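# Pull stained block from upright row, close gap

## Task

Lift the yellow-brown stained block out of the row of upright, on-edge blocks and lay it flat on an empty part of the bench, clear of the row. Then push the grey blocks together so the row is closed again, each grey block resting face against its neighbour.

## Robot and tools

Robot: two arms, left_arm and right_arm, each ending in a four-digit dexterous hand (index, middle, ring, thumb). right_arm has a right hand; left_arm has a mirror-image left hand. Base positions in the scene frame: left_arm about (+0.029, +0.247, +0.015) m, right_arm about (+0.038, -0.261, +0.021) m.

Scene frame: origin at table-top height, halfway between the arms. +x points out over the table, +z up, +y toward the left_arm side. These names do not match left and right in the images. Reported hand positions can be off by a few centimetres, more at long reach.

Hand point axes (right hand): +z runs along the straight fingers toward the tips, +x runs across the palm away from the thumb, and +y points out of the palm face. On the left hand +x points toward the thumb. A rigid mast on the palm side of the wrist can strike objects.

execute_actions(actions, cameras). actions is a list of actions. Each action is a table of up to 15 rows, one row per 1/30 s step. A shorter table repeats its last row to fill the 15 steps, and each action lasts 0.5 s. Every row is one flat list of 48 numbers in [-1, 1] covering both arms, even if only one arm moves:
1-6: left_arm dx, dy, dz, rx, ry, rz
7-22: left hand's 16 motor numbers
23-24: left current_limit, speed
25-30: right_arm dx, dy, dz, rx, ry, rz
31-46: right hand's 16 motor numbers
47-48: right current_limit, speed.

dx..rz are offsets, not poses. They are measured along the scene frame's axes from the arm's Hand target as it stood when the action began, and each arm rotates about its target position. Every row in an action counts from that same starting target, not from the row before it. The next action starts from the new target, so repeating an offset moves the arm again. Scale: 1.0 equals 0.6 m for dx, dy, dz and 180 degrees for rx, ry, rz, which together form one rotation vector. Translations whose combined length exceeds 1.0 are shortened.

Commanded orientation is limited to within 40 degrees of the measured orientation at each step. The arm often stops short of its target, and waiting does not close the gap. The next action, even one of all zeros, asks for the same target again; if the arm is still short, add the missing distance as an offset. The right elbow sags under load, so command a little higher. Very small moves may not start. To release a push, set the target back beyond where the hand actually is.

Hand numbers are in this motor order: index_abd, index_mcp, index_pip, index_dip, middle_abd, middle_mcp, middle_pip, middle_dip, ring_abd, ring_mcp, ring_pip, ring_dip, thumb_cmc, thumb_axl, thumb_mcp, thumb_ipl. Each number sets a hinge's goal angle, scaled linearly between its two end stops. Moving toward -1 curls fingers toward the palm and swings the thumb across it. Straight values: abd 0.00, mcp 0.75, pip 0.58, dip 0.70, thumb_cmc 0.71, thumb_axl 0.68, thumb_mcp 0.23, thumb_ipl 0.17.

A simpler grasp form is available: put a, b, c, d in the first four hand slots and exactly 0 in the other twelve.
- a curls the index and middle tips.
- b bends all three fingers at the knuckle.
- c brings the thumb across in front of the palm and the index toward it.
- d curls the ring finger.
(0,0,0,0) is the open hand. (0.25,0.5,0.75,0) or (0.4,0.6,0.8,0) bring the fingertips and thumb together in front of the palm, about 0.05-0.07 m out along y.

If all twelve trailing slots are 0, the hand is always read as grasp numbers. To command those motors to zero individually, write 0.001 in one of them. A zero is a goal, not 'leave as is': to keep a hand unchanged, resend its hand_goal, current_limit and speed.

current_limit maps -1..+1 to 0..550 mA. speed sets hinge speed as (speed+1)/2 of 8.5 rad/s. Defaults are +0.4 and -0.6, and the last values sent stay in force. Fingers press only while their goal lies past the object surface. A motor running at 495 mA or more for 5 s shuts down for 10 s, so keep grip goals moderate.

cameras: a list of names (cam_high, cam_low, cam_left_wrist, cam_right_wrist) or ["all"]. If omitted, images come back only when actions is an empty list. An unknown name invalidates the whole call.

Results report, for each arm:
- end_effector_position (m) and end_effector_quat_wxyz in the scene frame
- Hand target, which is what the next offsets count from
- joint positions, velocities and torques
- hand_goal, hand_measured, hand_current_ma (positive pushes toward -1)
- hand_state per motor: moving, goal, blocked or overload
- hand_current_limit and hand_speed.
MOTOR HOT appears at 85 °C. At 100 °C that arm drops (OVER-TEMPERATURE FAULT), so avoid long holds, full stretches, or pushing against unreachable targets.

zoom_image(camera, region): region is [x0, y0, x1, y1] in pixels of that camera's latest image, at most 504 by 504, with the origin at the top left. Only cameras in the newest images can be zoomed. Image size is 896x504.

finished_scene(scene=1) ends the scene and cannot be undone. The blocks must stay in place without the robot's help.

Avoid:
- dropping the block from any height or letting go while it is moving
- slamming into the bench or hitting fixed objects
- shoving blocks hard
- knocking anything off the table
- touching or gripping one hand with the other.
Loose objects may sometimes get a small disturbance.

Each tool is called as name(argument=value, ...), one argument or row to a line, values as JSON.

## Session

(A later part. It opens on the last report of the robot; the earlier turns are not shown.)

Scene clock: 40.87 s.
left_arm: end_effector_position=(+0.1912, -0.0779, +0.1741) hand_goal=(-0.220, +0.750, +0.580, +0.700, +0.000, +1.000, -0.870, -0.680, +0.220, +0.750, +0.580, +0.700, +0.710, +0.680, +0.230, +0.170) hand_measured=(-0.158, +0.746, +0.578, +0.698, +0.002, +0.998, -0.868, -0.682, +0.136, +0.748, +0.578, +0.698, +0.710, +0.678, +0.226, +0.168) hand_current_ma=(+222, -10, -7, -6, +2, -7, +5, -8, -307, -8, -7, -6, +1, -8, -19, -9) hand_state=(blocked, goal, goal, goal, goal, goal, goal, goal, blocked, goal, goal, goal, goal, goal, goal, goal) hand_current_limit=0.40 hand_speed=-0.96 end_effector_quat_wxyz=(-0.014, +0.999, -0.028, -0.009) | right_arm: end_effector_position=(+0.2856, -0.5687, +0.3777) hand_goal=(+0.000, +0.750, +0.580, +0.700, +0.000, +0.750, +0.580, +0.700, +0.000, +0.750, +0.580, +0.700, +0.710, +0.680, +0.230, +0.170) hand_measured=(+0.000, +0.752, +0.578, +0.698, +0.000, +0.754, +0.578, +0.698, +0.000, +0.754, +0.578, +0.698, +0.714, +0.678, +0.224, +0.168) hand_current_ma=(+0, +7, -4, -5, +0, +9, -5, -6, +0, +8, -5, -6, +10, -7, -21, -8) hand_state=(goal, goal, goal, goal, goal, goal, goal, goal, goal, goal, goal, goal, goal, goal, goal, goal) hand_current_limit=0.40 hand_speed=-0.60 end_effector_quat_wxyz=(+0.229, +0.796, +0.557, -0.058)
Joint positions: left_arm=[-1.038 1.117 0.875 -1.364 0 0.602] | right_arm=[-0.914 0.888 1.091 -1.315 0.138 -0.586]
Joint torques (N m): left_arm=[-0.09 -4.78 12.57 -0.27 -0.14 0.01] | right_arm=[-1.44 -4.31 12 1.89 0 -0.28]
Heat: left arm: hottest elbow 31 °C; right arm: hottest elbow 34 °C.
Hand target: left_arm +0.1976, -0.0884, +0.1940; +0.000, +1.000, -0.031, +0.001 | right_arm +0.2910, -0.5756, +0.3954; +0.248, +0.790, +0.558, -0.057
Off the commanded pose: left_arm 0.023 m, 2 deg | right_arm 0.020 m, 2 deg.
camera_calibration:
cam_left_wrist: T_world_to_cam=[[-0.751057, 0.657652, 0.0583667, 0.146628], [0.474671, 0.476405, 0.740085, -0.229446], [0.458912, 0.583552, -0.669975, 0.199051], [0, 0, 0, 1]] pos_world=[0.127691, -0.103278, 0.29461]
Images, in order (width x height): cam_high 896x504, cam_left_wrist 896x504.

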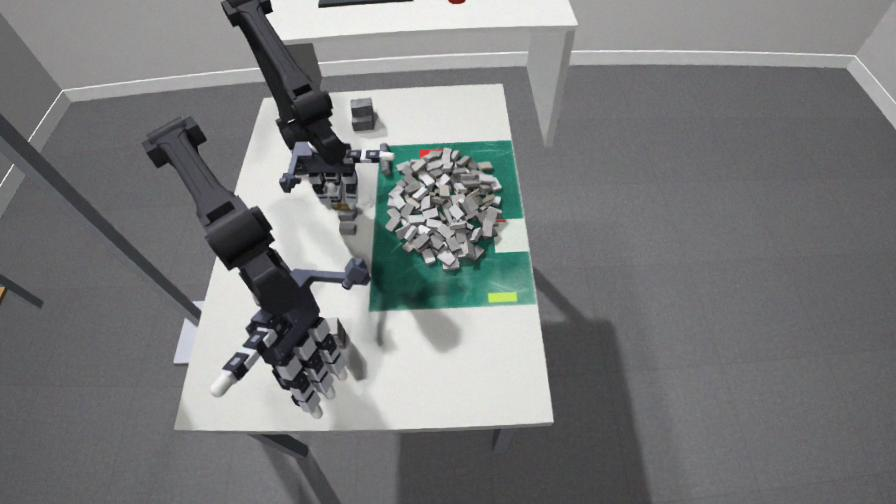

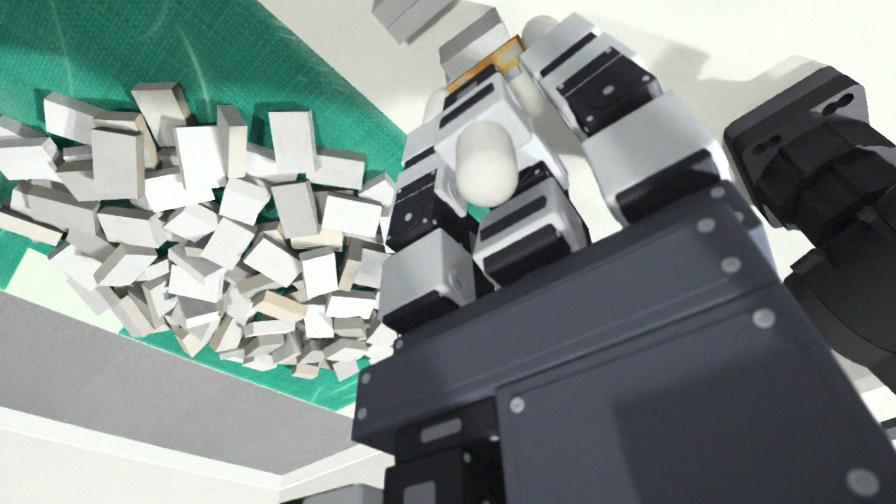

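execute_actions(
  actions=[
    [[0,0,0.02,0,0,0,-0.22,0.75,0.58,0.70,0,1,-0.87,-0.68,0.22,0.75,0.58,0.70,0.71,0.68,0.23,0.17,0.4,-0.96,0,0,0,0,0,0,0,0,0,0,0,0,0,0,0,0,0,0,0,0,0,0,0.4,-0.6],[0,0,0.04,0,0,0,-0.22,0.75,0.58,0.70,0,1,-0.87,-0.68,0.22,0.75,0.58,0.70,0.71,0.68,0.23,0.17,0.4,-0.96,0,0,0,0,0,0,0,0,0,0,0,0,0,0,0,0,0,0,0,0,0,0,0.4,-0.6],[0,0,0.06,0,0,0,-0.22,0.75,0.58,0.70,0,1,-0.87,-0.68,0.22,0.75,0.58,0.70,0.71,0.68,0.23,0.17,0.4,-0.96,0,0,0,0,0,0,0,0,0,0,0,0,0,0,0,0,0,0,0,0,0,0,0.4,-0.6]],
    [[0.01,-0.02,0.02,0,0,0,-0.22,0.75,0.58,0.70,0,1,-0.87,-0.68,0.22,0.75,0.58,0.70,0.71,0.68,0.23,0.17,0.4,-0.96,0,0,0,0,0,0,0,0,0,0,0,0,0,0,0,0,0,0,0,0,0,0,0.4,-0.6],[0.02,-0.04,0.04,0,0,0,-0.22,0.75,0.58,0.70,0,1,-0.87,-0.68,0.22,0.75,0.58,0.70,0.71,0.68,0.23,0.17,0.4,-0.96,0,0,0,0,0,0,0,0,0,0,0,0,0,0,0,0,0,0,0,0,0,0,0.4,-0.6],[0.025,-0.06,0.05,0,0,0,-0.22,0.75,0.58,0.70,0,1,-0.87,-0.68,0.22,0.75,0.58,0.70,0.71,0.68,0.23,0.17,0.4,-0.96,0,0,0,0,0,0,0,0,0,0,0,0,0,0,0,0,0,0,0,0,0,0,0.4,-0.6]],
    [[0.01,-0.02,0,0,0,0,-0.22,0.75,0.58,0.70,0,1,-0.87,-0.68,0.22,0.75,0.58,0.70,0.71,0.68,0.23,0.17,0.4,-0.96,0,0,0,0,0,0,0,0,0,0,0,0,0,0,0,0,0,0,0,0,0,0,0.4,-0.6],[0.02,-0.04,0,0,0,0,-0.22,0.75,0.58,0.70,0,1,-0.87,-0.68,0.22,0.75,0.58,0.70,0.71,0.68,0.23,0.17,0.4,-0.96,0,0,0,0,0,0,0,0,0,0,0,0,0,0,0,0,0,0,0,0,0,0,0.4,-0.6],[0.025,-0.06,0,0,0,0,-0.22,0.75,0.58,0.70,0,1,-0.87,-0.68,0.22,0.75,0.58,0.70,0.71,0.68,0.23,0.17,0.4,-0.96,0,0,0,0,0,0,0,0,0,0,0,0,0,0,0,0,0,0,0,0,0,0,0.4,-0.6]],
  ],
  cameras=["cam_left_wrist","cam_high"],
)

zoom_image(
  camera="cam_left_wrist",
  region=[390, 0, 600, 160],
)

zoom_image(
  camera="cam_high",
  region=[290, 170, 410, 290],
)

Scene clock: 47.77 s.
left_arm: end_effector_position=(+0.2212, -0.1464, +0.2397) hand_goal=(-0.220, +0.750, +0.580, +0.700, +0.000, +1.000, -0.870, -0.680, +0.220, +0.750, +0.580, +0.700, +0.710, +0.680, +0.230, +0.170) hand_measured=(-0.158, +0.750, +0.578, +0.698, +0.002, +0.998, -0.868, -0.682, +0.136, +0.748, +0.578, +0.698, +0.710, +0.678, +0.226, +0.168) hand_current_ma=(+222, -2, -3, -5, +2, -7, +5, -8, -307, -3, -4, -5, +1, -8, -19, -9) hand_state=(blocked, goal, goal, goal, goal, goal, goal, goal, blocked, goal, goal, goal, goal, goal, goal, goal) hand_current_limit=0.40 hand_speed=-0.96 end_effector_quat_wxyz=(-0.019, +0.999, -0.034, -0.012) | right_arm: end_effector_position=(+0.2856, -0.5687, +0.3777) hand_goal=(+0.000, +0.750, +0.580, +0.700, +0.000, +0.750, +0.580, +0.700, +0.000, +0.750, +0.580, +0.700, +0.710, +0.680, +0.230, +0.170) hand_measured=(+0.000, +0.752, +0.578, +0.698, +0.000, +0.754, +0.578, +0.698, +0.000, +0.754, +0.578, +0.698, +0.714, +0.678, +0.224, +0.168) hand_current_ma=(+0, +7, -4, -5, +0, +9, -5, -6, +0, +8, -5, -6, +10, -7, -21, -8) hand_state=(goal, goal, goal, goal, goal, goal, goal, goal, goal, goal, goal, goal, goal, goal, goal, goal) hand_current_limit=0.40 hand_speed=-0.60 end_effector_quat_wxyz=(+0.229, +0.796, +0.557, -0.058)
Joint positions: left_arm=[-1.063 1.297 1.198 -1.517 0 0.589] | right_arm=[-0.914 0.888 1.091 -1.315 0.138 -0.586]
Joint torques (N m): left_arm=[-0.67 -7.06 13.03 0.16 -0.1 -0.17] | right_arm=[-1.44 -4.31 12 1.91 0 -0.28]
Heat: left arm: hottest elbow 33 °C; right arm: hottest elbow 35 °C.
Hand target: left_arm +0.2276, -0.1604, +0.2599; +0.000, +1.000, -0.031, +0.001 | right_arm +0.2910, -0.5756, +0.3954; +0.248, +0.790, +0.558, -0.057
Off the commanded pose: left_arm 0.025 m, 3 deg | right_arm 0.020 m, 2 deg.
camera_calibration:
cam_left_wrist: T_world_to_cam=[[-0.742629, 0.666215, 0.0682678, 0.20743], [0.484119, 0.463604, 0.742091, -0.26401], [0.462743, 0.584148, -0.666813, 0.267731], [0, 0, 0, 1]] pos_world=[0.157965, -0.172191, 0.360285]
Images, in order (width x height): cam_high 896x504, cam_left_wrist 896x504.

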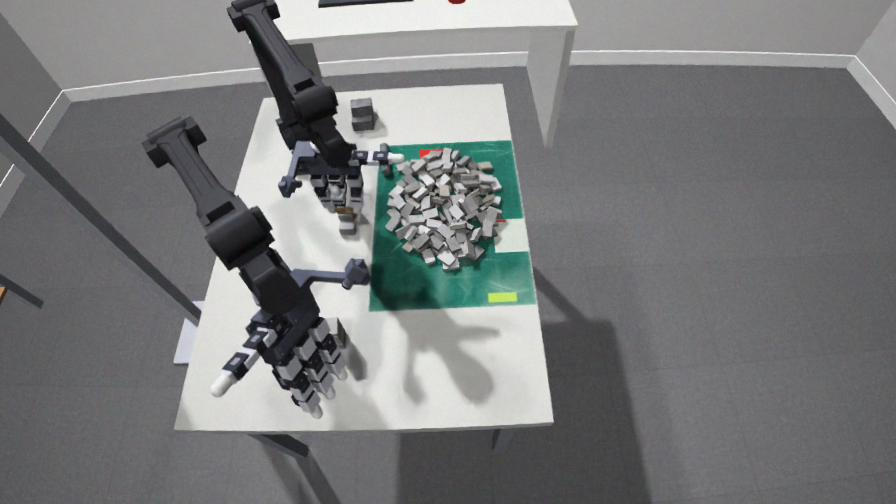

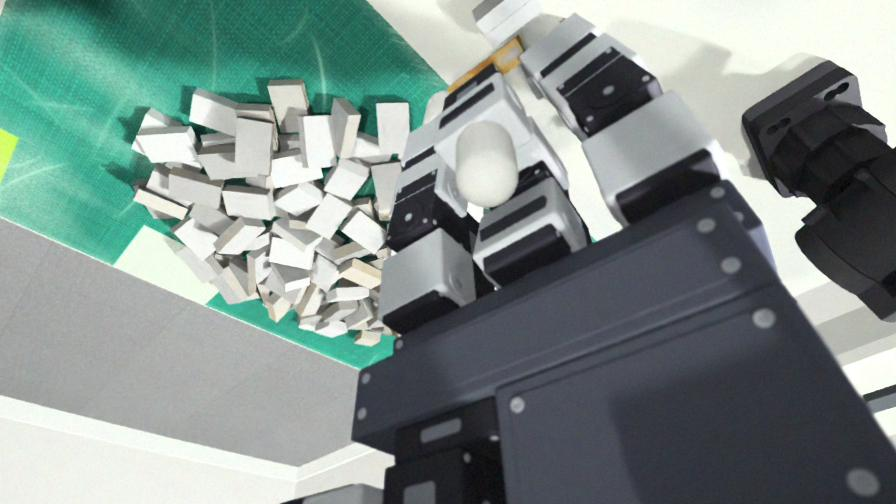

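Scaled by 2.400 from the camera's 896x504 image, which has a finer 1280x720 frame.

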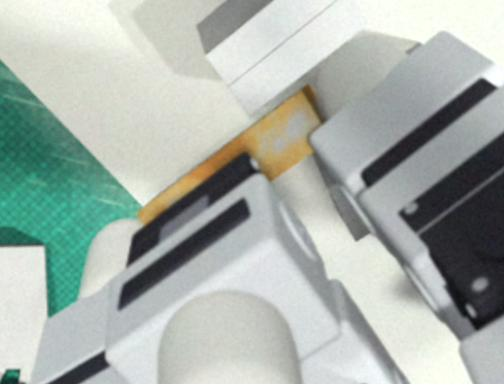

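Scaled by 4.200 from the camera's 896x504 image, which has a finer 1280x720 frame.

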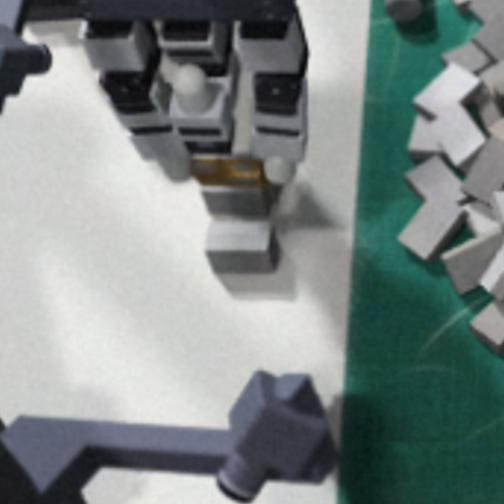

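execute_actions(
  actions=[
    [[0,-0.01,0,0,0,0,-0.22,0.6,0.58,0.70,0,0.8,-0.87,-0.3,0.22,0.6,0.58,0.70,0.71,0.68,0.23,0.17,0.4,-0.92,0,0,0,0,0,0,0,0,0,0,0,0,0,0,0,0,0,0,0,0,0,0,0.4,-0.6],[0,-0.02,0,0,0,0,-0.22,0.6,0.58,0.70,0,0.8,-0.87,-0.3,0.22,0.6,0.58,0.70,0.71,0.68,0.23,0.17,0.4,-0.92,0,0,0,0,0,0,0,0,0,0,0,0,0,0,0,0,0,0,0,0,0,0,0.4,-0.6],[0,-0.035,0,0,0,0,-0.22,0.6,0.58,0.70,0,0.8,-0.87,-0.3,0.22,0.6,0.58,0.70,0.71,0.68,0.23,0.17,0.4,-0.92,0,0,0,0,0,0,0,0,0,0,0,0,0,0,0,0,0,0,0,0,0,0,0.4,-0.6]],
    [[0,0,0,0,0,0,-0.22,0.4,0.58,0.70,0,0.5,-0.87,0.2,0.22,0.4,0.58,0.70,0.71,0.68,0.23,0.17,0.4,-0.92,0,0,0,0,0,0,0,0,0,0,0,0,0,0,0,0,0,0,0,0,0,0,0.4,-0.6]],
    [[0,0,0,0,0,0,-0.22,0.4,0.58,0.70,0,0.3,-0.87,0.2,0.22,0.4,0.58,0.70,0.71,0.68,0.23,0.17,0.4,-0.92,0,0,0,0,0,0,0,0,0,0,0,0,0,0,0,0,0,0,0,0,0,0,0.4,-0.6]],
  ],
  cameras=["cam_left_wrist","cam_high"],
)

zoom_image(
  camera="cam_left_wrist",
  region=[390, 0, 650, 200],
)

zoom_image(
  camera="cam_high",
  region=[290, 170, 410, 290],
)

Scene clock: 52.13 s.
left_arm: end_effector_position=(+0.2203, -0.1660, +0.2408) hand_goal=(-0.220, +0.400, +0.580, +0.700, +0.000, +0.300, -0.870, +0.200, +0.220, +0.400, +0.580, +0.700, +0.710, +0.680, +0.230, +0.170) hand_measured=(-0.158, +0.416, +0.582, +0.700, +0.002, +0.312, -0.868, +0.198, +0.136, +0.414, +0.580, +0.700, +0.710, +0.678, +0.226, +0.168) hand_current_ma=(+222, +57, +3, -2, +2, +47, +5, -8, -307, +53, +2, -2, +1, -8, -19, -9) hand_state=(blocked, goal, goal, goal, goal, goal, goal, goal, blocked, goal, goal, goal, goal, goal, goal, goal) hand_current_limit=0.40 hand_speed=-0.92 end_effector_quat_wxyz=(-0.020, +0.999, -0.035, -0.011) | right_arm: end_effector_position=(+0.2856, -0.5687, +0.3777) hand_goal=(+0.000, +0.750, +0.580, +0.700, +0.000, +0.750, +0.580, +0.700, +0.000, +0.750, +0.580, +0.700, +0.710, +0.680, +0.230, +0.170) hand_measured=(+0.000, +0.752, +0.578, +0.698, +0.000, +0.754, +0.578, +0.698, +0.000, +0.754, +0.578, +0.698, +0.714, +0.678, +0.224, +0.168) hand_current_ma=(+0, +7, -4, -5, +0, +9, -5, -6, +0, +8, -5, -6, +10, -7, -21, -8) hand_state=(goal, goal, goal, goal, goal, goal, goal, goal, goal, goal, goal, goal, goal, goal, goal, goal) hand_current_limit=0.40 hand_speed=-0.60 end_effector_quat_wxyz=(+0.229, +0.796, +0.557, -0.058)
Joint positions: left_arm=[-1.092 1.341 1.242 -1.517 0 0.562] | right_arm=[-0.914 0.888 1.091 -1.315 0.138 -0.586]
Joint torques (N m): left_arm=[-0.62 -7.36 13.24 0.36 -0.05 -0.16] | right_arm=[-1.44 -4.31 11.99 1.91 0 -0.28]
Heat: left arm: hottest elbow 33 °C; right arm: hottest elbow 36 °C.
Hand target: left_arm +0.2276, -0.1814, +0.2600; +0.000, +1.000, -0.031, +0.001 | right_arm +0.2910, -0.5756, +0.3954; +0.248, +0.790, +0.558, -0.057
Off the commanded pose: left_arm 0.026 m, 3 deg | right_arm 0.020 m, 2 deg.
camera_calibration:
cam_left_wrist: T_world_to_cam=[[-0.741891, 0.667039, 0.0682411, 0.219726], [0.483995, 0.462296, 0.742987, -0.255731], [0.464054, 0.584244, -0.665817, 0.279764], [0, 0, 0, 1]] pos_world=[0.15696, -0.191793, 0.361282]
Images, in order (width x height): cam_high 896x504, cam_left_wrist 896x504.

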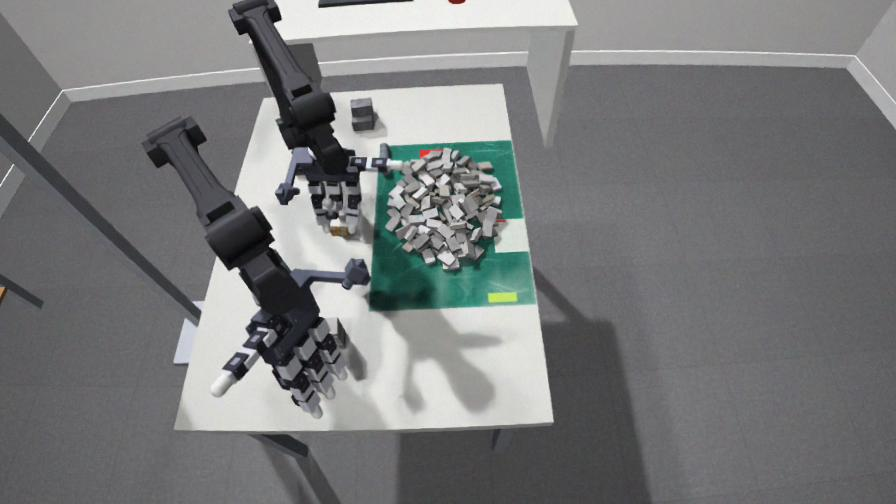

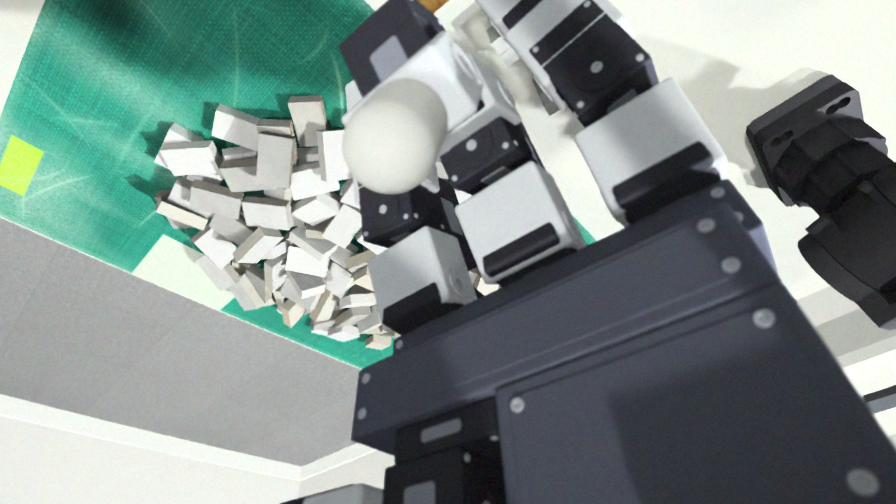

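Scaled by 1.938 from the camera's 896x504 image, which has a finer 1280x720 frame.

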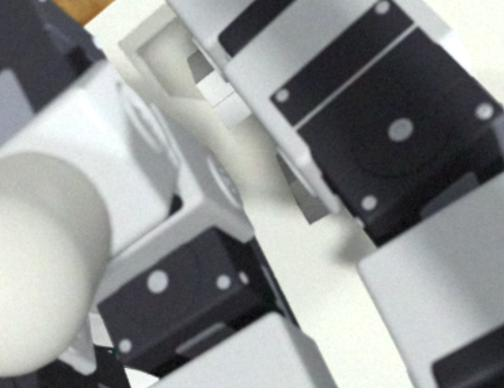

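Scaled by 4.200 from the camera's 896x504 image, which has a finer 1280x720 frame.

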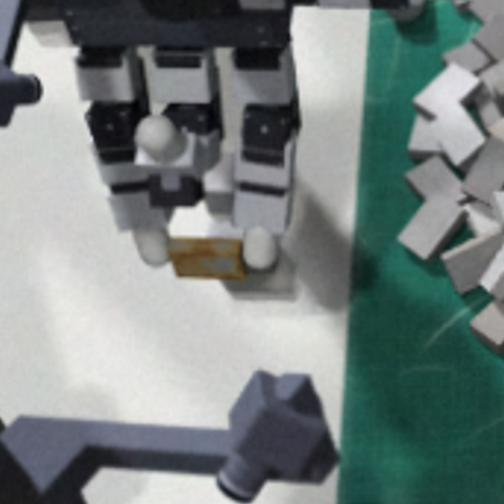

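execute_actions(
  actions=[
    [[0,0,0,0,0,0,-0.22,0.15,0.58,0.70,0,0,-0.87,0.2,0.22,0.15,0.58,0.70,0.71,0.68,0.23,0.17,0.4,-0.92,0,0,0,0,0,0,0,0,0,0,0,0,0,0,0,0,0,0,0,0,0,0,0.4,-0.6]],
    [[0,0,0,0,0,0,-0.22,0.15,0.58,0.70,0,-0.2,-0.87,0.2,0.22,0.15,0.58,0.70,0.71,0.68,0.23,0.17,0.4,-0.92,0,0,0,0,0,0,0,0,0,0,0,0,0,0,0,0,0,0,0,0,0,0,0.4,-0.6]],
    [[0,0,0,0,0,0,-0.22,0,0.58,0.70,0,-0.4,-0.87,0.2,0.22,0,0.58,0.70,0.71,0.68,0.23,0.17,0.4,-0.92,0,0,0,0,0,0,0,0,0,0,0,0,0,0,0,0,0,0,0,0,0,0,0.4,-0.6]],
  ],
  cameras=["cam_left_wrist","cam_high"],
)

zoom_image(
  camera="cam_high",
  region=[290, 170, 410, 290],
)

Scene clock: 55.50 s.
left_arm: end_effector_position=(+0.2203, -0.1660, +0.2408) hand_goal=(-0.220, +0.000, +0.580, +0.700, +0.000, -0.400, -0.870, +0.200, +0.220, +0.000, +0.580, +0.700, +0.710, +0.680, +0.230, +0.170) hand_measured=(-0.158, +0.030, +0.584, +0.700, +0.002, -0.382, -0.868, +0.198, +0.136, +0.030, +0.586, +0.700, +0.710, +0.678, +0.226, +0.168) hand_current_ma=(+222, +125, +15, +2, +2, +71, +5, -8, -307, +125, +17, +2, +1, -8, -19, -9) hand_state=(blocked, blocked, goal, goal, goal, goal, goal, goal, blocked, blocked, goal, goal, goal, goal, goal, goal) hand_current_limit=0.40 hand_speed=-0.92 end_effector_quat_wxyz=(-0.020, +0.999, -0.035, -0.011) | right_arm: end_effector_position=(+0.2856, -0.5687, +0.3777) hand_goal=(+0.000, +0.750, +0.580, +0.700, +0.000, +0.750, +0.580, +0.700, +0.000, +0.750, +0.580, +0.700, +0.710, +0.680, +0.230, +0.170) hand_measured=(+0.000, +0.752, +0.578, +0.698, +0.000, +0.754, +0.578, +0.698, +0.000, +0.754, +0.578, +0.698, +0.714, +0.678, +0.224, +0.168) hand_current_ma=(+0, +7, -4, -5, +0, +9, -5, -6, +0, +8, -5, -6, +10, -7, -21, -8) hand_state=(goal, goal, goal, goal, goal, goal, goal, goal, goal, goal, goal, goal, goal, goal, goal, goal) hand_current_limit=0.40 hand_speed=-0.60 end_effector_quat_wxyz=(+0.229, +0.796, +0.557, -0.058)
Joint positions: left_arm=[-1.092 1.341 1.242 -1.517 -0.001 0.562] | right_arm=[-0.914 0.888 1.091 -1.315 0.138 -0.586]
Joint torques (N m): left_arm=[-0.56 -7.47 13.3 0.4 0.01 -0.15] | right_arm=[-1.44 -4.31 11.99 1.91 0 -0.28]
Heat: left arm: hottest elbow 34 °C; right arm: hottest elbow 36 °C.
Hand target: left_arm +0.2276, -0.1814, +0.2600; +0.000, +1.000, -0.031, +0.001 | right_arm +0.2910, -0.5756, +0.3954; +0.248, +0.790, +0.558, -0.057
Off the commanded pose: left_arm 0.026 m, 3 deg | right_arm 0.020 m, 2 deg.
camera_calibration:
cam_left_wrist: T_world_to_cam=[[-0.741943, 0.666998, 0.0680709, 0.219795], [0.483734, 0.46224, 0.743193, -0.2557], [0.464244, 0.584335, -0.665605, 0.279608], [0, 0, 0, 1]] pos_world=[0.156959, -0.191793, 0.361181]
Images, in order (width x height): cam_high 896x504, cam_left_wrist 896x504.

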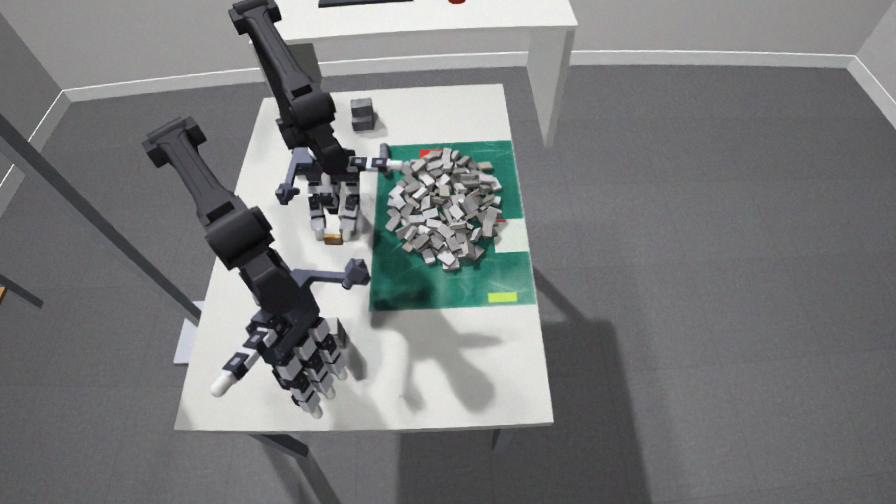

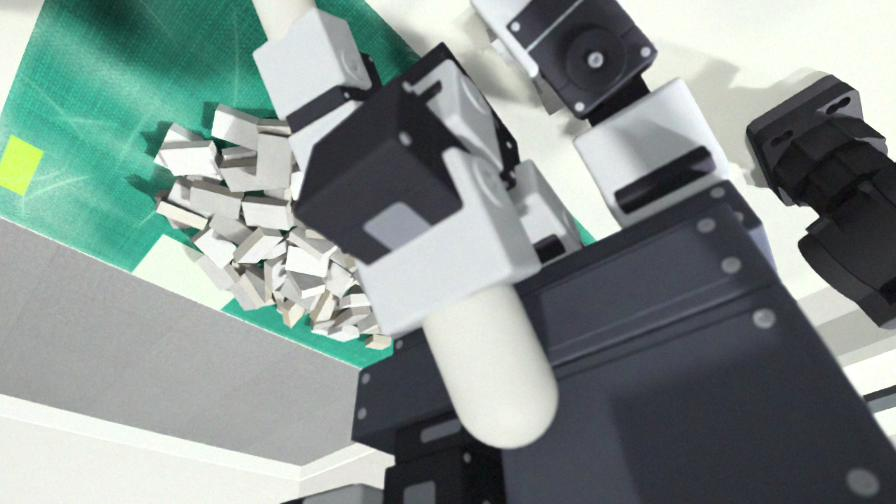

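Scaled by 4.200 from the camera's 896x504 image, which has a finer 1280x720 frame.

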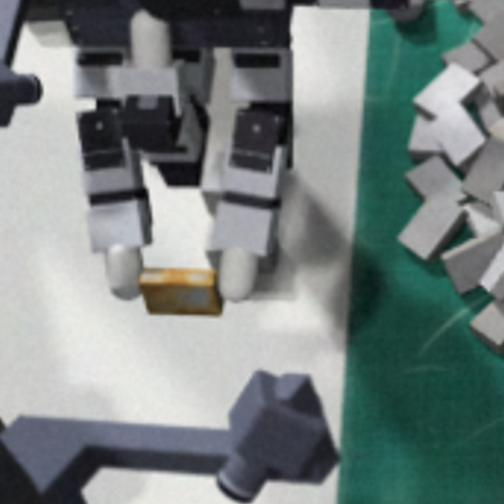

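zoom_image(
  camera="cam_high",
  region=[310, 220, 360, 250],
)

Scaled by 10.080 from the camera's 896x504 image, which has a finer 1280x720 frame.

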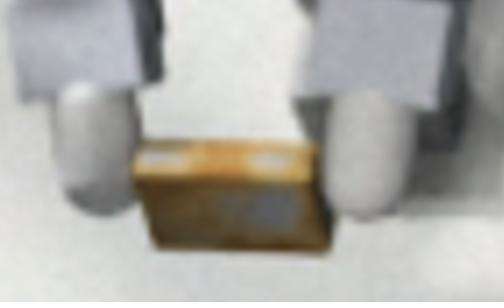

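execute_actions(
  actions=[
    [[0,0,-0.03,0,0,0,-0.22,0,0.58,0.70,0,-0.4,-0.87,0.2,0.22,0,0.58,0.70,0.71,0.68,0.23,0.17,0.4,-0.92,0,0,0,0,0,0,0,0,0,0,0,0,0,0,0,0,0,0,0,0,0,0,0.4,-0.6],[0,0,-0.06,0,0,0,-0.22,0,0.58,0.70,0,-0.4,-0.87,0.2,0.22,0,0.58,0.70,0.71,0.68,0.23,0.17,0.4,-0.92,0,0,0,0,0,0,0,0,0,0,0,0,0,0,0,0,0,0,0,0,0,0,0.4,-0.6],[0,0,-0.085,0,0,0,-0.22,0,0.58,0.70,0,-0.4,-0.87,0.2,0.22,0,0.58,0.70,0.71,0.68,0.23,0.17,0.4,-0.92,0,0,0,0,0,0,0,0,0,0,0,0,0,0,0,0,0,0,0,0,0,0,0.4,-0.6]],
    [[0,0,-0.03,0,0,0,-0.22,0,0.58,0.70,0,-0.4,-0.87,0.2,0.22,0,0.58,0.70,0.71,0.68,0.23,0.17,0.4,-0.92,0,0,0,0,0,0,0,0,0,0,0,0,0,0,0,0,0,0,0,0,0,0,0.4,-0.6],[0,0,-0.06,0,0,0,-0.22,0,0.58,0.70,0,-0.4,-0.87,0.2,0.22,0,0.58,0.70,0.71,0.68,0.23,0.17,0.4,-0.92,0,0,0,0,0,0,0,0,0,0,0,0,0,0,0,0,0,0,0,0,0,0,0.4,-0.6],[0,0,-0.085,0,0,0,-0.22,0,0.58,0.70,0,-0.4,-0.87,0.2,0.22,0,0.58,0.70,0.71,0.68,0.23,0.17,0.4,-0.92,0,0,0,0,0,0,0,0,0,0,0,0,0,0,0,0,0,0,0,0,0,0,0.4,-0.6]],
    [[0,0,-0.02,0,0,0,-0.22,0,0.58,0.70,0,-0.4,-0.87,0.2,0.22,0,0.58,0.70,0.71,0.68,0.23,0.17,0.4,-0.92,0,0,0,0,0,0,0,0,0,0,0,0,0,0,0,0,0,0,0,0,0,0,0.4,-0.6],[0,0,-0.04,0,0,0,-0.22,0,0.58,0.70,0,-0.4,-0.87,0.2,0.22,0,0.58,0.70,0.71,0.68,0.23,0.17,0.4,-0.92,0,0,0,0,0,0,0,0,0,0,0,0,0,0,0,0,0,0,0,0,0,0,0.4,-0.6],[0,0,-0.06,0,0,0,-0.22,0,0.58,0.70,0,-0.4,-0.87,0.2,0.22,0,0.58,0.70,0.71,0.68,0.23,0.17,0.4,-0.92,0,0,0,0,0,0,0,0,0,0,0,0,0,0,0,0,0,0,0,0,0,0,0.4,-0.6]],
  ],
  cameras=["cam_left_wrist","cam_high"],
)

zoom_image(
  camera="cam_high",
  region=[290, 200, 390, 300],
)

Scene clock: 60.53 s.
left_arm: end_effector_position=(+0.2259, -0.1760, +0.1201) hand_goal=(-0.220, +0.000, +0.580, +0.700, +0.000, -0.400, -0.870, +0.200, +0.220, +0.000, +0.580, +0.700, +0.710, +0.680, +0.230, +0.170) hand_measured=(-0.158, +0.024, +0.586, +0.702, +0.002, -0.384, -0.868, +0.198, +0.136, +0.026, +0.588, +0.702, +0.710, +0.678, +0.226, +0.168) hand_current_ma=(+222, +97, +19, +3, +2, +59, +5, -8, -307, +103, +22, +4, +1, -8, -19, -9) hand_state=(blocked, blocked, goal, goal, goal, goal, goal, goal, blocked, blocked, goal, goal, goal, goal, goal, goal) hand_current_limit=0.40 hand_speed=-0.92 end_effector_quat_wxyz=(-0.007, +0.999, -0.034, -0.003) | right_arm: end_effector_position=(+0.2856, -0.5687, +0.3777) hand_goal=(+0.000, +0.750, +0.580, +0.700, +0.000, +0.750, +0.580, +0.700, +0.000, +0.750, +0.580, +0.700, +0.710, +0.680, +0.230, +0.170) hand_measured=(+0.000, +0.752, +0.578, +0.698, +0.000, +0.754, +0.578, +0.698, +0.000, +0.754, +0.578, +0.698, +0.714, +0.678, +0.224, +0.168) hand_current_ma=(+0, +7, -4, -5, +0, +9, -5, -6, +0, +8, -5, -6, +10, -7, -21, -8) hand_state=(goal, goal, goal, goal, goal, goal, goal, goal, goal, goal, goal, goal, goal, goal, goal, goal) hand_current_limit=0.40 hand_speed=-0.60 end_effector_quat_wxyz=(+0.229, +0.796, +0.557, -0.058)
Joint positions: left_arm=[-1.092 1.439 1.004 -1.152 -0.001 0.561] | right_arm=[-0.914 0.888 1.091 -1.315 0.138 -0.586]
Joint torques (N m): left_arm=[-0.56 -8.59 8.77 0.77 0.02 -0.15] | right_arm=[-1.44 -4.31 11.97 1.91 0 -0.27]
Heat: left arm: hottest elbow 34 °C; right arm: hottest elbow 37 °C.
Hand target: left_arm +0.2277, -0.1814, +0.1221; +0.000, +1.000, -0.031, +0.001 | right_arm +0.2910, -0.5756, +0.3954; +0.248, +0.790, +0.558, -0.057
Off the commanded pose: left_arm 0.006 m, 1 deg | right_arm 0.020 m, 2 deg.
camera_calibration:
cam_left_wrist: T_world_to_cam=[[-0.743233, 0.667822, 0.0402283, 0.242654], [0.472562, 0.481459, 0.738162, -0.157612], [0.473593, 0.567636, -0.673423, 0.198487], [0, 0, 0, 1]] pos_world=[0.160828, -0.198835, 0.240247]
Images, in order (width x height): cam_high 896x504, cam_left_wrist 896x504.

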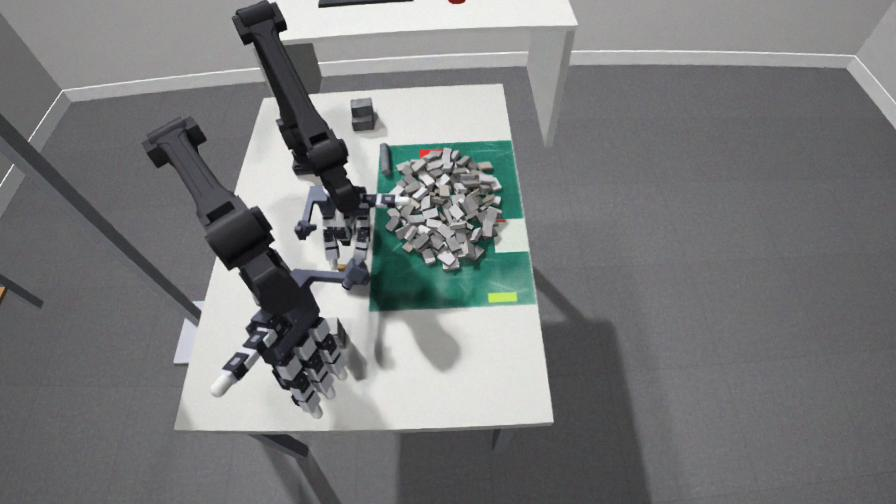

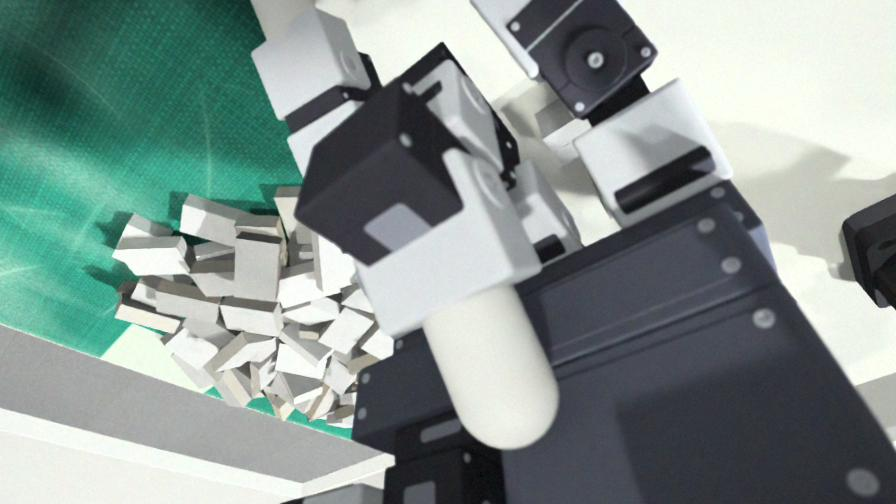

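Scaled by 5.040 from the camera's 896x504 image, which has a finer 1280x720 frame.

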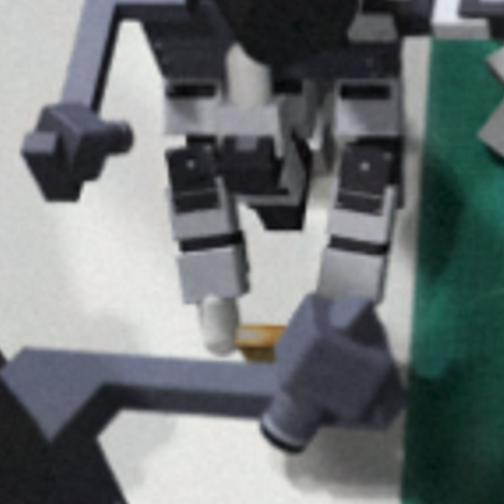

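execute_actions(
  actions=[
    [[0,0,0,0,0,0,-0.22,0,0.58,0.70,0,-0.4,-0.87,0.2,0.22,0,0.58,0.70,0.71,0.68,0.23,0.17,0.4,-0.92,-0.03,-0.03,0,0,0,-0.03,0,0,0,0,0,0,0,0,0,0,0,0,0,0,0,0,0.4,-0.6],[0,0,0,0,0,0,-0.22,0,0.58,0.70,0,-0.4,-0.87,0.2,0.22,0,0.58,0.70,0.71,0.68,0.23,0.17,0.4,-0.92,-0.06,-0.06,0,0,0,-0.06,0,0,0,0,0,0,0,0,0,0,0,0,0,0,0,0,0.4,-0.6],[0,0,0,0,0,0,-0.22,0,0.58,0.70,0,-0.4,-0.87,0.2,0.22,0,0.58,0.70,0.71,0.68,0.23,0.17,0.4,-0.92,-0.09,-0.07,0,0,0,-0.09,0,0,0,0,0,0,0,0,0,0,0,0,0,0,0,0,0.4,-0.6]],
    [[0,0,0,0,0,0,-0.22,0,0.58,0.70,0,-0.4,-0.87,0.2,0.22,0,0.58,0.70,0.71,0.68,0.23,0.17,0.4,-0.92,-0.03,-0.03,0,0,0,-0.03,0,0,0,0,0,0,0,0,0,0,0,0,0,0,0,0,0.4,-0.6],[0,0,0,0,0,0,-0.22,0,0.58,0.70,0,-0.4,-0.87,0.2,0.22,0,0.58,0.70,0.71,0.68,0.23,0.17,0.4,-0.92,-0.08,-0.06,0,0,0,-0.08,0,0,0,0,0,0,0,0,0,0,0,0,0,0,0,0,0.4,-0.6]],
  ],
  cameras=["cam_high","cam_right_wrist"],
)

zoom_image(
  camera="cam_high",
  region=[300, 210, 390, 300],
)

Scene clock: 62.80 s.
left_arm: end_effector_position=(+0.2259, -0.1760, +0.1201) hand_goal=(-0.220, +0.000, +0.580, +0.700, +0.000, -0.400, -0.870, +0.200, +0.220, +0.000, +0.580, +0.700, +0.710, +0.680, +0.230, +0.170) hand_measured=(-0.158, +0.024, +0.586, +0.702, +0.002, -0.384, -0.868, +0.198, +0.136, +0.026, +0.588, +0.702, +0.710, +0.678, +0.226, +0.168) hand_current_ma=(+222, +97, +19, +3, +2, +59, +5, -8, -307, +103, +22, +4, +1, -8, -19, -9) hand_state=(blocked, blocked, goal, goal, goal, goal, goal, goal, blocked, blocked, goal, goal, goal, goal, goal, goal) hand_current_limit=0.40 hand_speed=-0.92 end_effector_quat_wxyz=(-0.007, +0.999, -0.034, -0.003) | right_arm: end_effector_position=(+0.1880, -0.6441, +0.3639) hand_goal=(+0.000, +0.750, +0.580, +0.700, +0.000, +0.750, +0.580, +0.700, +0.000, +0.750, +0.580, +0.700, +0.710, +0.680, +0.230, +0.170) hand_measured=(+0.000, +0.752, +0.578, +0.698, +0.000, +0.752, +0.578, +0.698, +0.000, +0.752, +0.578, +0.698, +0.712, +0.678, +0.224, +0.168) hand_current_ma=(+0, +5, -4, -5, +0, +7, -5, -6, +0, +8, -5, -6, +8, -7, -21, -8) hand_state=(goal, goal, goal, goal, goal, goal, goal, goal, goal, goal, goal, goal, goal, goal, goal, goal) hand_current_limit=0.40 hand_speed=-0.60 end_effector_quat_wxyz=(+0.204, +0.909, +0.343, -0.123)
Joint positions: left_arm=[-1.092 1.439 1.004 -1.152 -0.001 0.561] | right_arm=[-1.093 0.954 1.097 -1.326 0.292 -0.291]
Joint torques (N m): left_arm=[-0.62 -8.41 8.73 0.77 0.02 -0.15] | right_arm=[-1.38 -5.13 14.39 0.46 0.53 0.05]
Heat: left arm: hottest elbow 34 °C; right arm: hottest elbow 38 °C.
Hand target: left_arm +0.2277, -0.1814, +0.1221; +0.000, +1.000, -0.031, +0.001 | right_arm +0.1889, -0.6536, +0.3953; +0.225, +0.909, +0.329, -0.121
Off the commanded pose: left_arm 0.006 m, 1 deg | right_arm 0.033 m, 3 deg.
camera_calibration:
cam_right_wrist: T_world_to_cam=[[-0.199986, -0.859298, 0.470758, -0.652465], [-0.607385, 0.485734, 0.628606, 0.153067], [-0.768823, -0.160219, -0.619065, 0.393286], [0, 0, 0, 1]] pos_world=[0.264854, -0.571999, 0.454404]
Images, in order (width x height): cam_high 896x504, cam_right_wrist 896x504.

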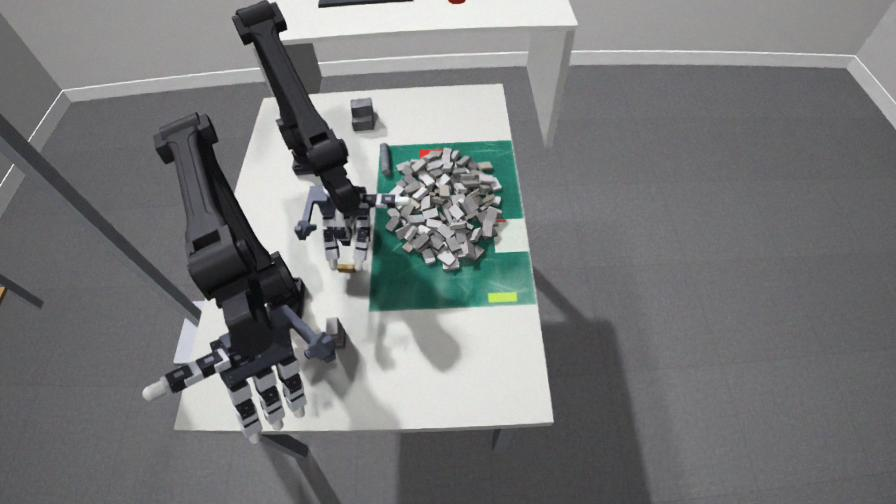

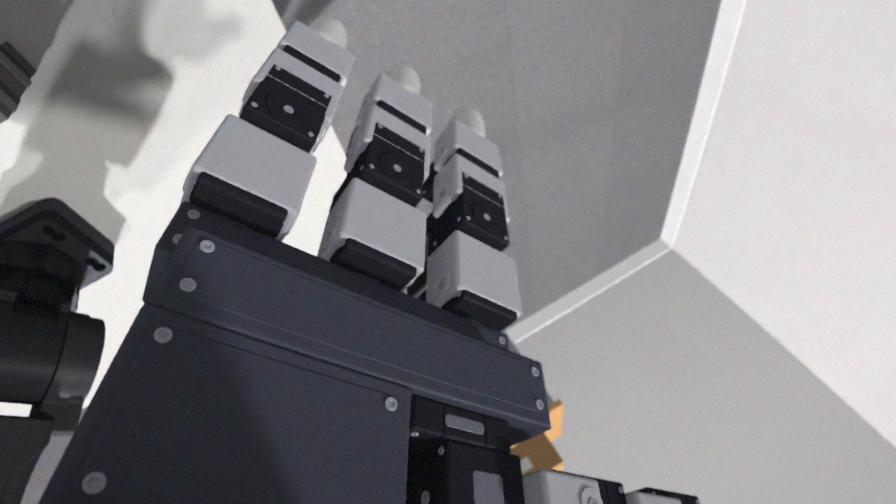

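Scaled by 5.600 from the camera's 896x504 image, which has a finer 1280x720 frame.

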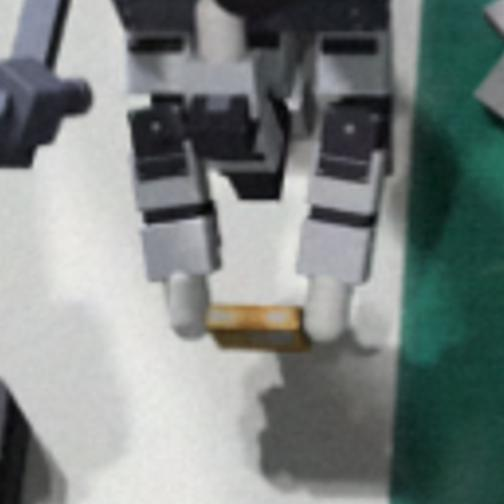

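execute_actions(
  actions=[
    [[0,0,-0.02,0,0,0,-0.22,0,0.58,0.70,0,-0.4,-0.87,0.2,0.22,0,0.58,0.70,0.71,0.68,0.23,0.17,0.4,-0.92,0,0,0,0,0,0,0,0,0,0,0,0,0,0,0,0,0,0,0,0,0,0,0.4,-0.6],[0,0,-0.035,0,0,0,-0.22,0,0.58,0.70,0,-0.4,-0.87,0.2,0.22,0,0.58,0.70,0.71,0.68,0.23,0.17,0.4,-0.92,0,0,0,0,0,0,0,0,0,0,0,0,0,0,0,0,0,0,0,0,0,0,0.4,-0.6]],
    [[0,0,-0.01,0,0,0,-0.22,0,0.58,0.70,0,-0.4,-0.87,0.2,0.22,0,0.58,0.70,0.71,0.68,0.23,0.17,0.4,-0.92,0,0,0,0,0,0,0,0,0,0,0,0,0,0,0,0,0,0,0,0,0,0,0.4,-0.6],[0,0,-0.02,0,0,0,-0.22,0,0.58,0.70,0,-0.4,-0.87,0.2,0.22,0,0.58,0.70,0.71,0.68,0.23,0.17,0.4,-0.92,0,0,0,0,0,0,0,0,0,0,0,0,0,0,0,0,0,0,0,0,0,0,0.4,-0.6]],
  ],
  cameras=["cam_high","cam_low"],
)

zoom_image(
  camera="cam_high",
  region=[310, 230, 390, 310],
)

zoom_image(
  camera="cam_low",
  region=[370, 180, 530, 290],
)

Scene clock: 65.53 s.
left_arm: end_effector_position=(+0.2267, -0.1775, +0.0907) hand_goal=(-0.220, +0.000, +0.580, +0.700, +0.000, -0.400, -0.870, +0.200, +0.220, +0.000, +0.580, +0.700, +0.710, +0.680, +0.230, +0.170) hand_measured=(-0.158, +0.024, +0.586, +0.702, +0.002, -0.384, -0.868, +0.198, +0.136, +0.026, +0.588, +0.702, +0.710, +0.678, +0.226, +0.168) hand_current_ma=(+222, +97, +19, +3, +2, +59, +5, -8, -307, +103, +22, +4, +1, -8, -19, -9) hand_state=(blocked, blocked, goal, goal, goal, goal, goal, goal, blocked, blocked, goal, goal, goal, goal, goal, goal) hand_current_limit=0.40 hand_speed=-0.92 end_effector_quat_wxyz=(-0.004, +0.999, -0.034, -0.001) | right_arm: end_effector_position=(+0.1878, -0.6442, +0.3639) hand_goal=(+0.000, +0.750, +0.580, +0.700, +0.000, +0.750, +0.580, +0.700, +0.000, +0.750, +0.580, +0.700, +0.710, +0.680, +0.230, +0.170) hand_measured=(+0.000, +0.752, +0.578, +0.698, +0.000, +0.752, +0.578, +0.698, +0.000, +0.752, +0.578, +0.698, +0.712, +0.678, +0.224, +0.168) hand_current_ma=(+0, +5, -4, -5, +0, +7, -5, -6, +0, +8, -5, -6, +8, -7, -21, -8) hand_state=(goal, goal, goal, goal, goal, goal, goal, goal, goal, goal, goal, goal, goal, goal, goal, goal) hand_current_limit=0.40 hand_speed=-0.60 end_effector_quat_wxyz=(+0.204, +0.909, +0.342, -0.123)
Joint positions: left_arm=[-1.092 1.477 0.957 -1.058 -0.001 0.561] | right_arm=[-1.093 0.954 1.097 -1.326 0.292 -0.289]
Joint torques (N m): left_arm=[-0.62 -8.12 8.17 0.79 0.02 -0.15] | right_arm=[-1.38 -5.01 14.46 0.43 0.54 0.05]
Heat: left arm: hottest elbow 34 °C; right arm: hottest elbow 38 °C.
Hand target: left_arm +0.2277, -0.1815, +0.0891; +0.000, +1.000, -0.031, +0.001 | right_arm +0.1889, -0.6537, +0.3954; +0.225, +0.909, +0.329, -0.121
Off the commanded pose: left_arm 0.004 m, 1 deg | right_arm 0.033 m, 3 deg.
Images, in order (width x height): cam_high 896x504, cam_low 896x504.

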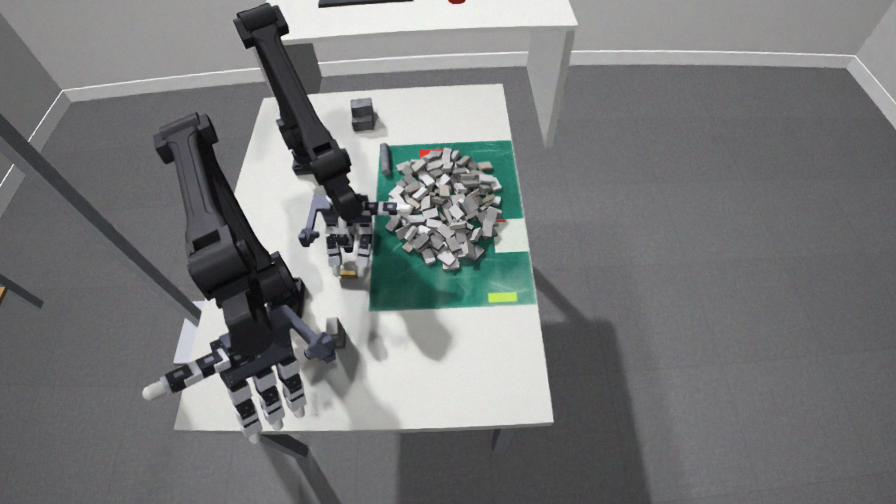

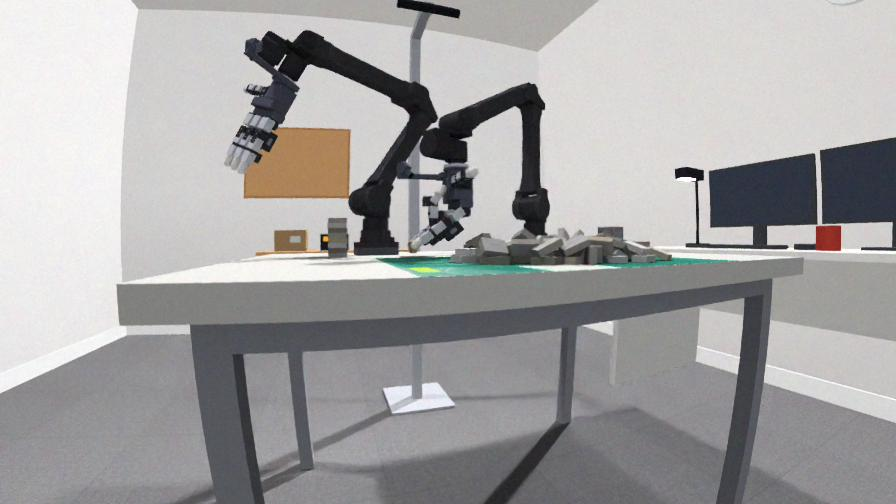

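Scaled by 6.300 from the camera's 896x504 image, which has a finer 1280x720 frame.

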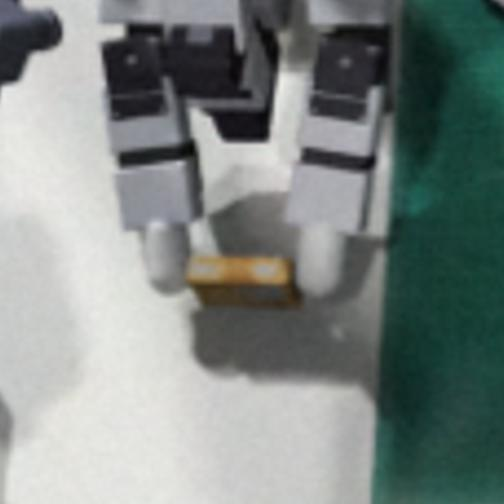

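Scaled by 3.150 from the camera's 896x504 image, which has a finer 1280x720 frame.

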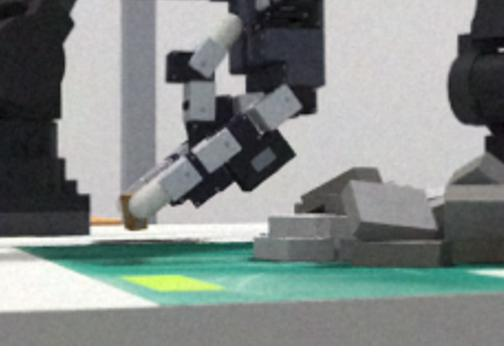

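execute_actions(
  actions=[
    [[0,0,-0.008,0,0,0,-0.22,0,0.58,0.70,0,-0.4,-0.87,0.2,0.22,0,0.58,0.70,0.71,0.68,0.23,0.17,0.4,-0.92,0,0,0,0,0,0,0,0,0,0,0,0,0,0,0,0,0,0,0,0,0,0,0.4,-0.6],[0,0,-0.015,0,0,0,-0.22,0,0.58,0.70,0,-0.4,-0.87,0.2,0.22,0,0.58,0.70,0.71,0.68,0.23,0.17,0.4,-0.92,0,0,0,0,0,0,0,0,0,0,0,0,0,0,0,0,0,0,0,0,0,0,0.4,-0.6]],
  ],
  cameras=["cam_high","cam_low"],
)

zoom_image(
  camera="cam_high",
  region=[310, 230, 390, 310],
)

zoom_image(
  camera="cam_low",
  region=[380, 210, 480, 270],
)

Scene clock: 66.77 s.
left_arm: end_effector_position=(+0.2269, -0.1777, +0.0824) hand_goal=(-0.220, +0.000, +0.580, +0.700, +0.000, -0.400, -0.870, +0.200, +0.220, +0.000, +0.580, +0.700, +0.710, +0.680, +0.230, +0.170) hand_measured=(-0.158, +0.022, +0.586, +0.702, +0.002, -0.384, -0.868, +0.198, +0.136, +0.026, +0.588, +0.702, +0.710, +0.678, +0.226, +0.168) hand_current_ma=(+222, +87, +19, +3, +2, +59, +5, -8, -307, +102, +22, +4, +1, -8, -19, -9) hand_state=(blocked, blocked, goal, goal, goal, goal, goal, goal, blocked, blocked, goal, goal, goal, goal, goal, goal) hand_current_limit=0.40 hand_speed=-0.92 end_effector_quat_wxyz=(-0.003, +0.999, -0.034, -0.001) | right_arm: end_effector_position=(+0.1878, -0.6442, +0.3639) hand_goal=(+0.000, +0.750, +0.580, +0.700, +0.000, +0.750, +0.580, +0.700, +0.000, +0.750, +0.580, +0.700, +0.710, +0.680, +0.230, +0.170) hand_measured=(+0.000, +0.752, +0.578, +0.698, +0.000, +0.752, +0.578, +0.698, +0.000, +0.752, +0.578, +0.698, +0.712, +0.678, +0.224, +0.168) hand_current_ma=(+0, +5, -4, -5, +0, +7, -5, -6, +0, +8, -5, -6, +8, -7, -21, -8) hand_state=(goal, goal, goal, goal, goal, goal, goal, goal, goal, goal, goal, goal, goal, goal, goal, goal) hand_current_limit=0.40 hand_speed=-0.60 end_effector_quat_wxyz=(+0.204, +0.909, +0.342, -0.123)
Joint positions: left_arm=[-1.092 1.489 0.945 -1.032 -0.001 0.561] | right_arm=[-1.093 0.954 1.097 -1.326 0.292 -0.289]
Joint torques (N m): left_arm=[-0.56 -8.23 7.99 0.8 0.02 -0.15] | right_arm=[-1.38 -5.01 14.48 0.43 0.54 0.05]
Motor temperatures (°C): left_arm=[29 29 34 27 27 29] | right_arm=[27 29 39 29 31 30]
Heat: left arm: hottest elbow 34 °C; right arm: hottest elbow 39 °C.
Hand target: left_arm +0.2276, -0.1813, +0.0799; +0.000, +1.000, -0.031, +0.001 | right_arm +0.1889, -0.6537, +0.3954; +0.225, +0.909, +0.329, -0.121
Off the commanded pose: left_arm 0.004 m, 1 deg | right_arm 0.033 m, 3 deg.
Images, in order (width x height): cam_high 896x504, cam_low 896x504.

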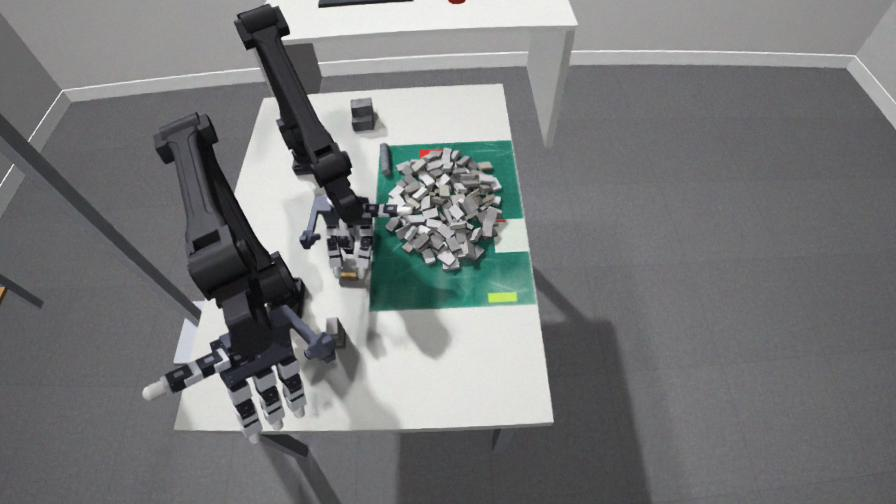

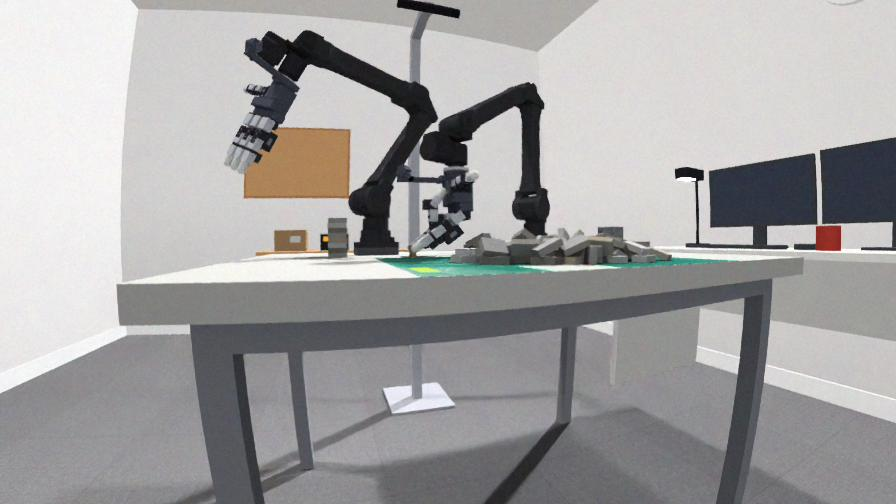

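Scaled by 6.300 from the camera's 896x504 image, which has a finer 1280x720 frame.

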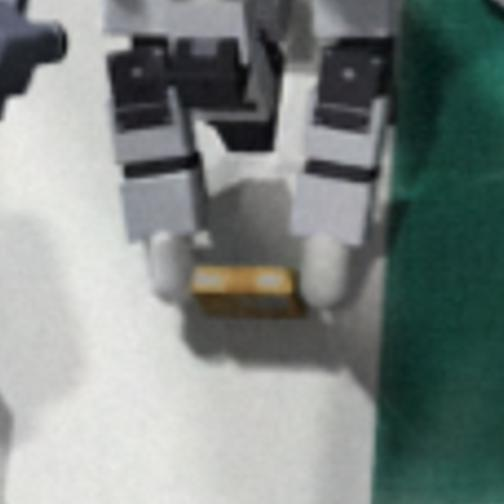

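Scaled by 5.040 from the camera's 896x504 image, which has a finer 1280x720 frame.

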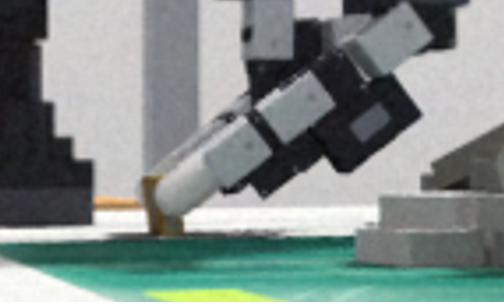

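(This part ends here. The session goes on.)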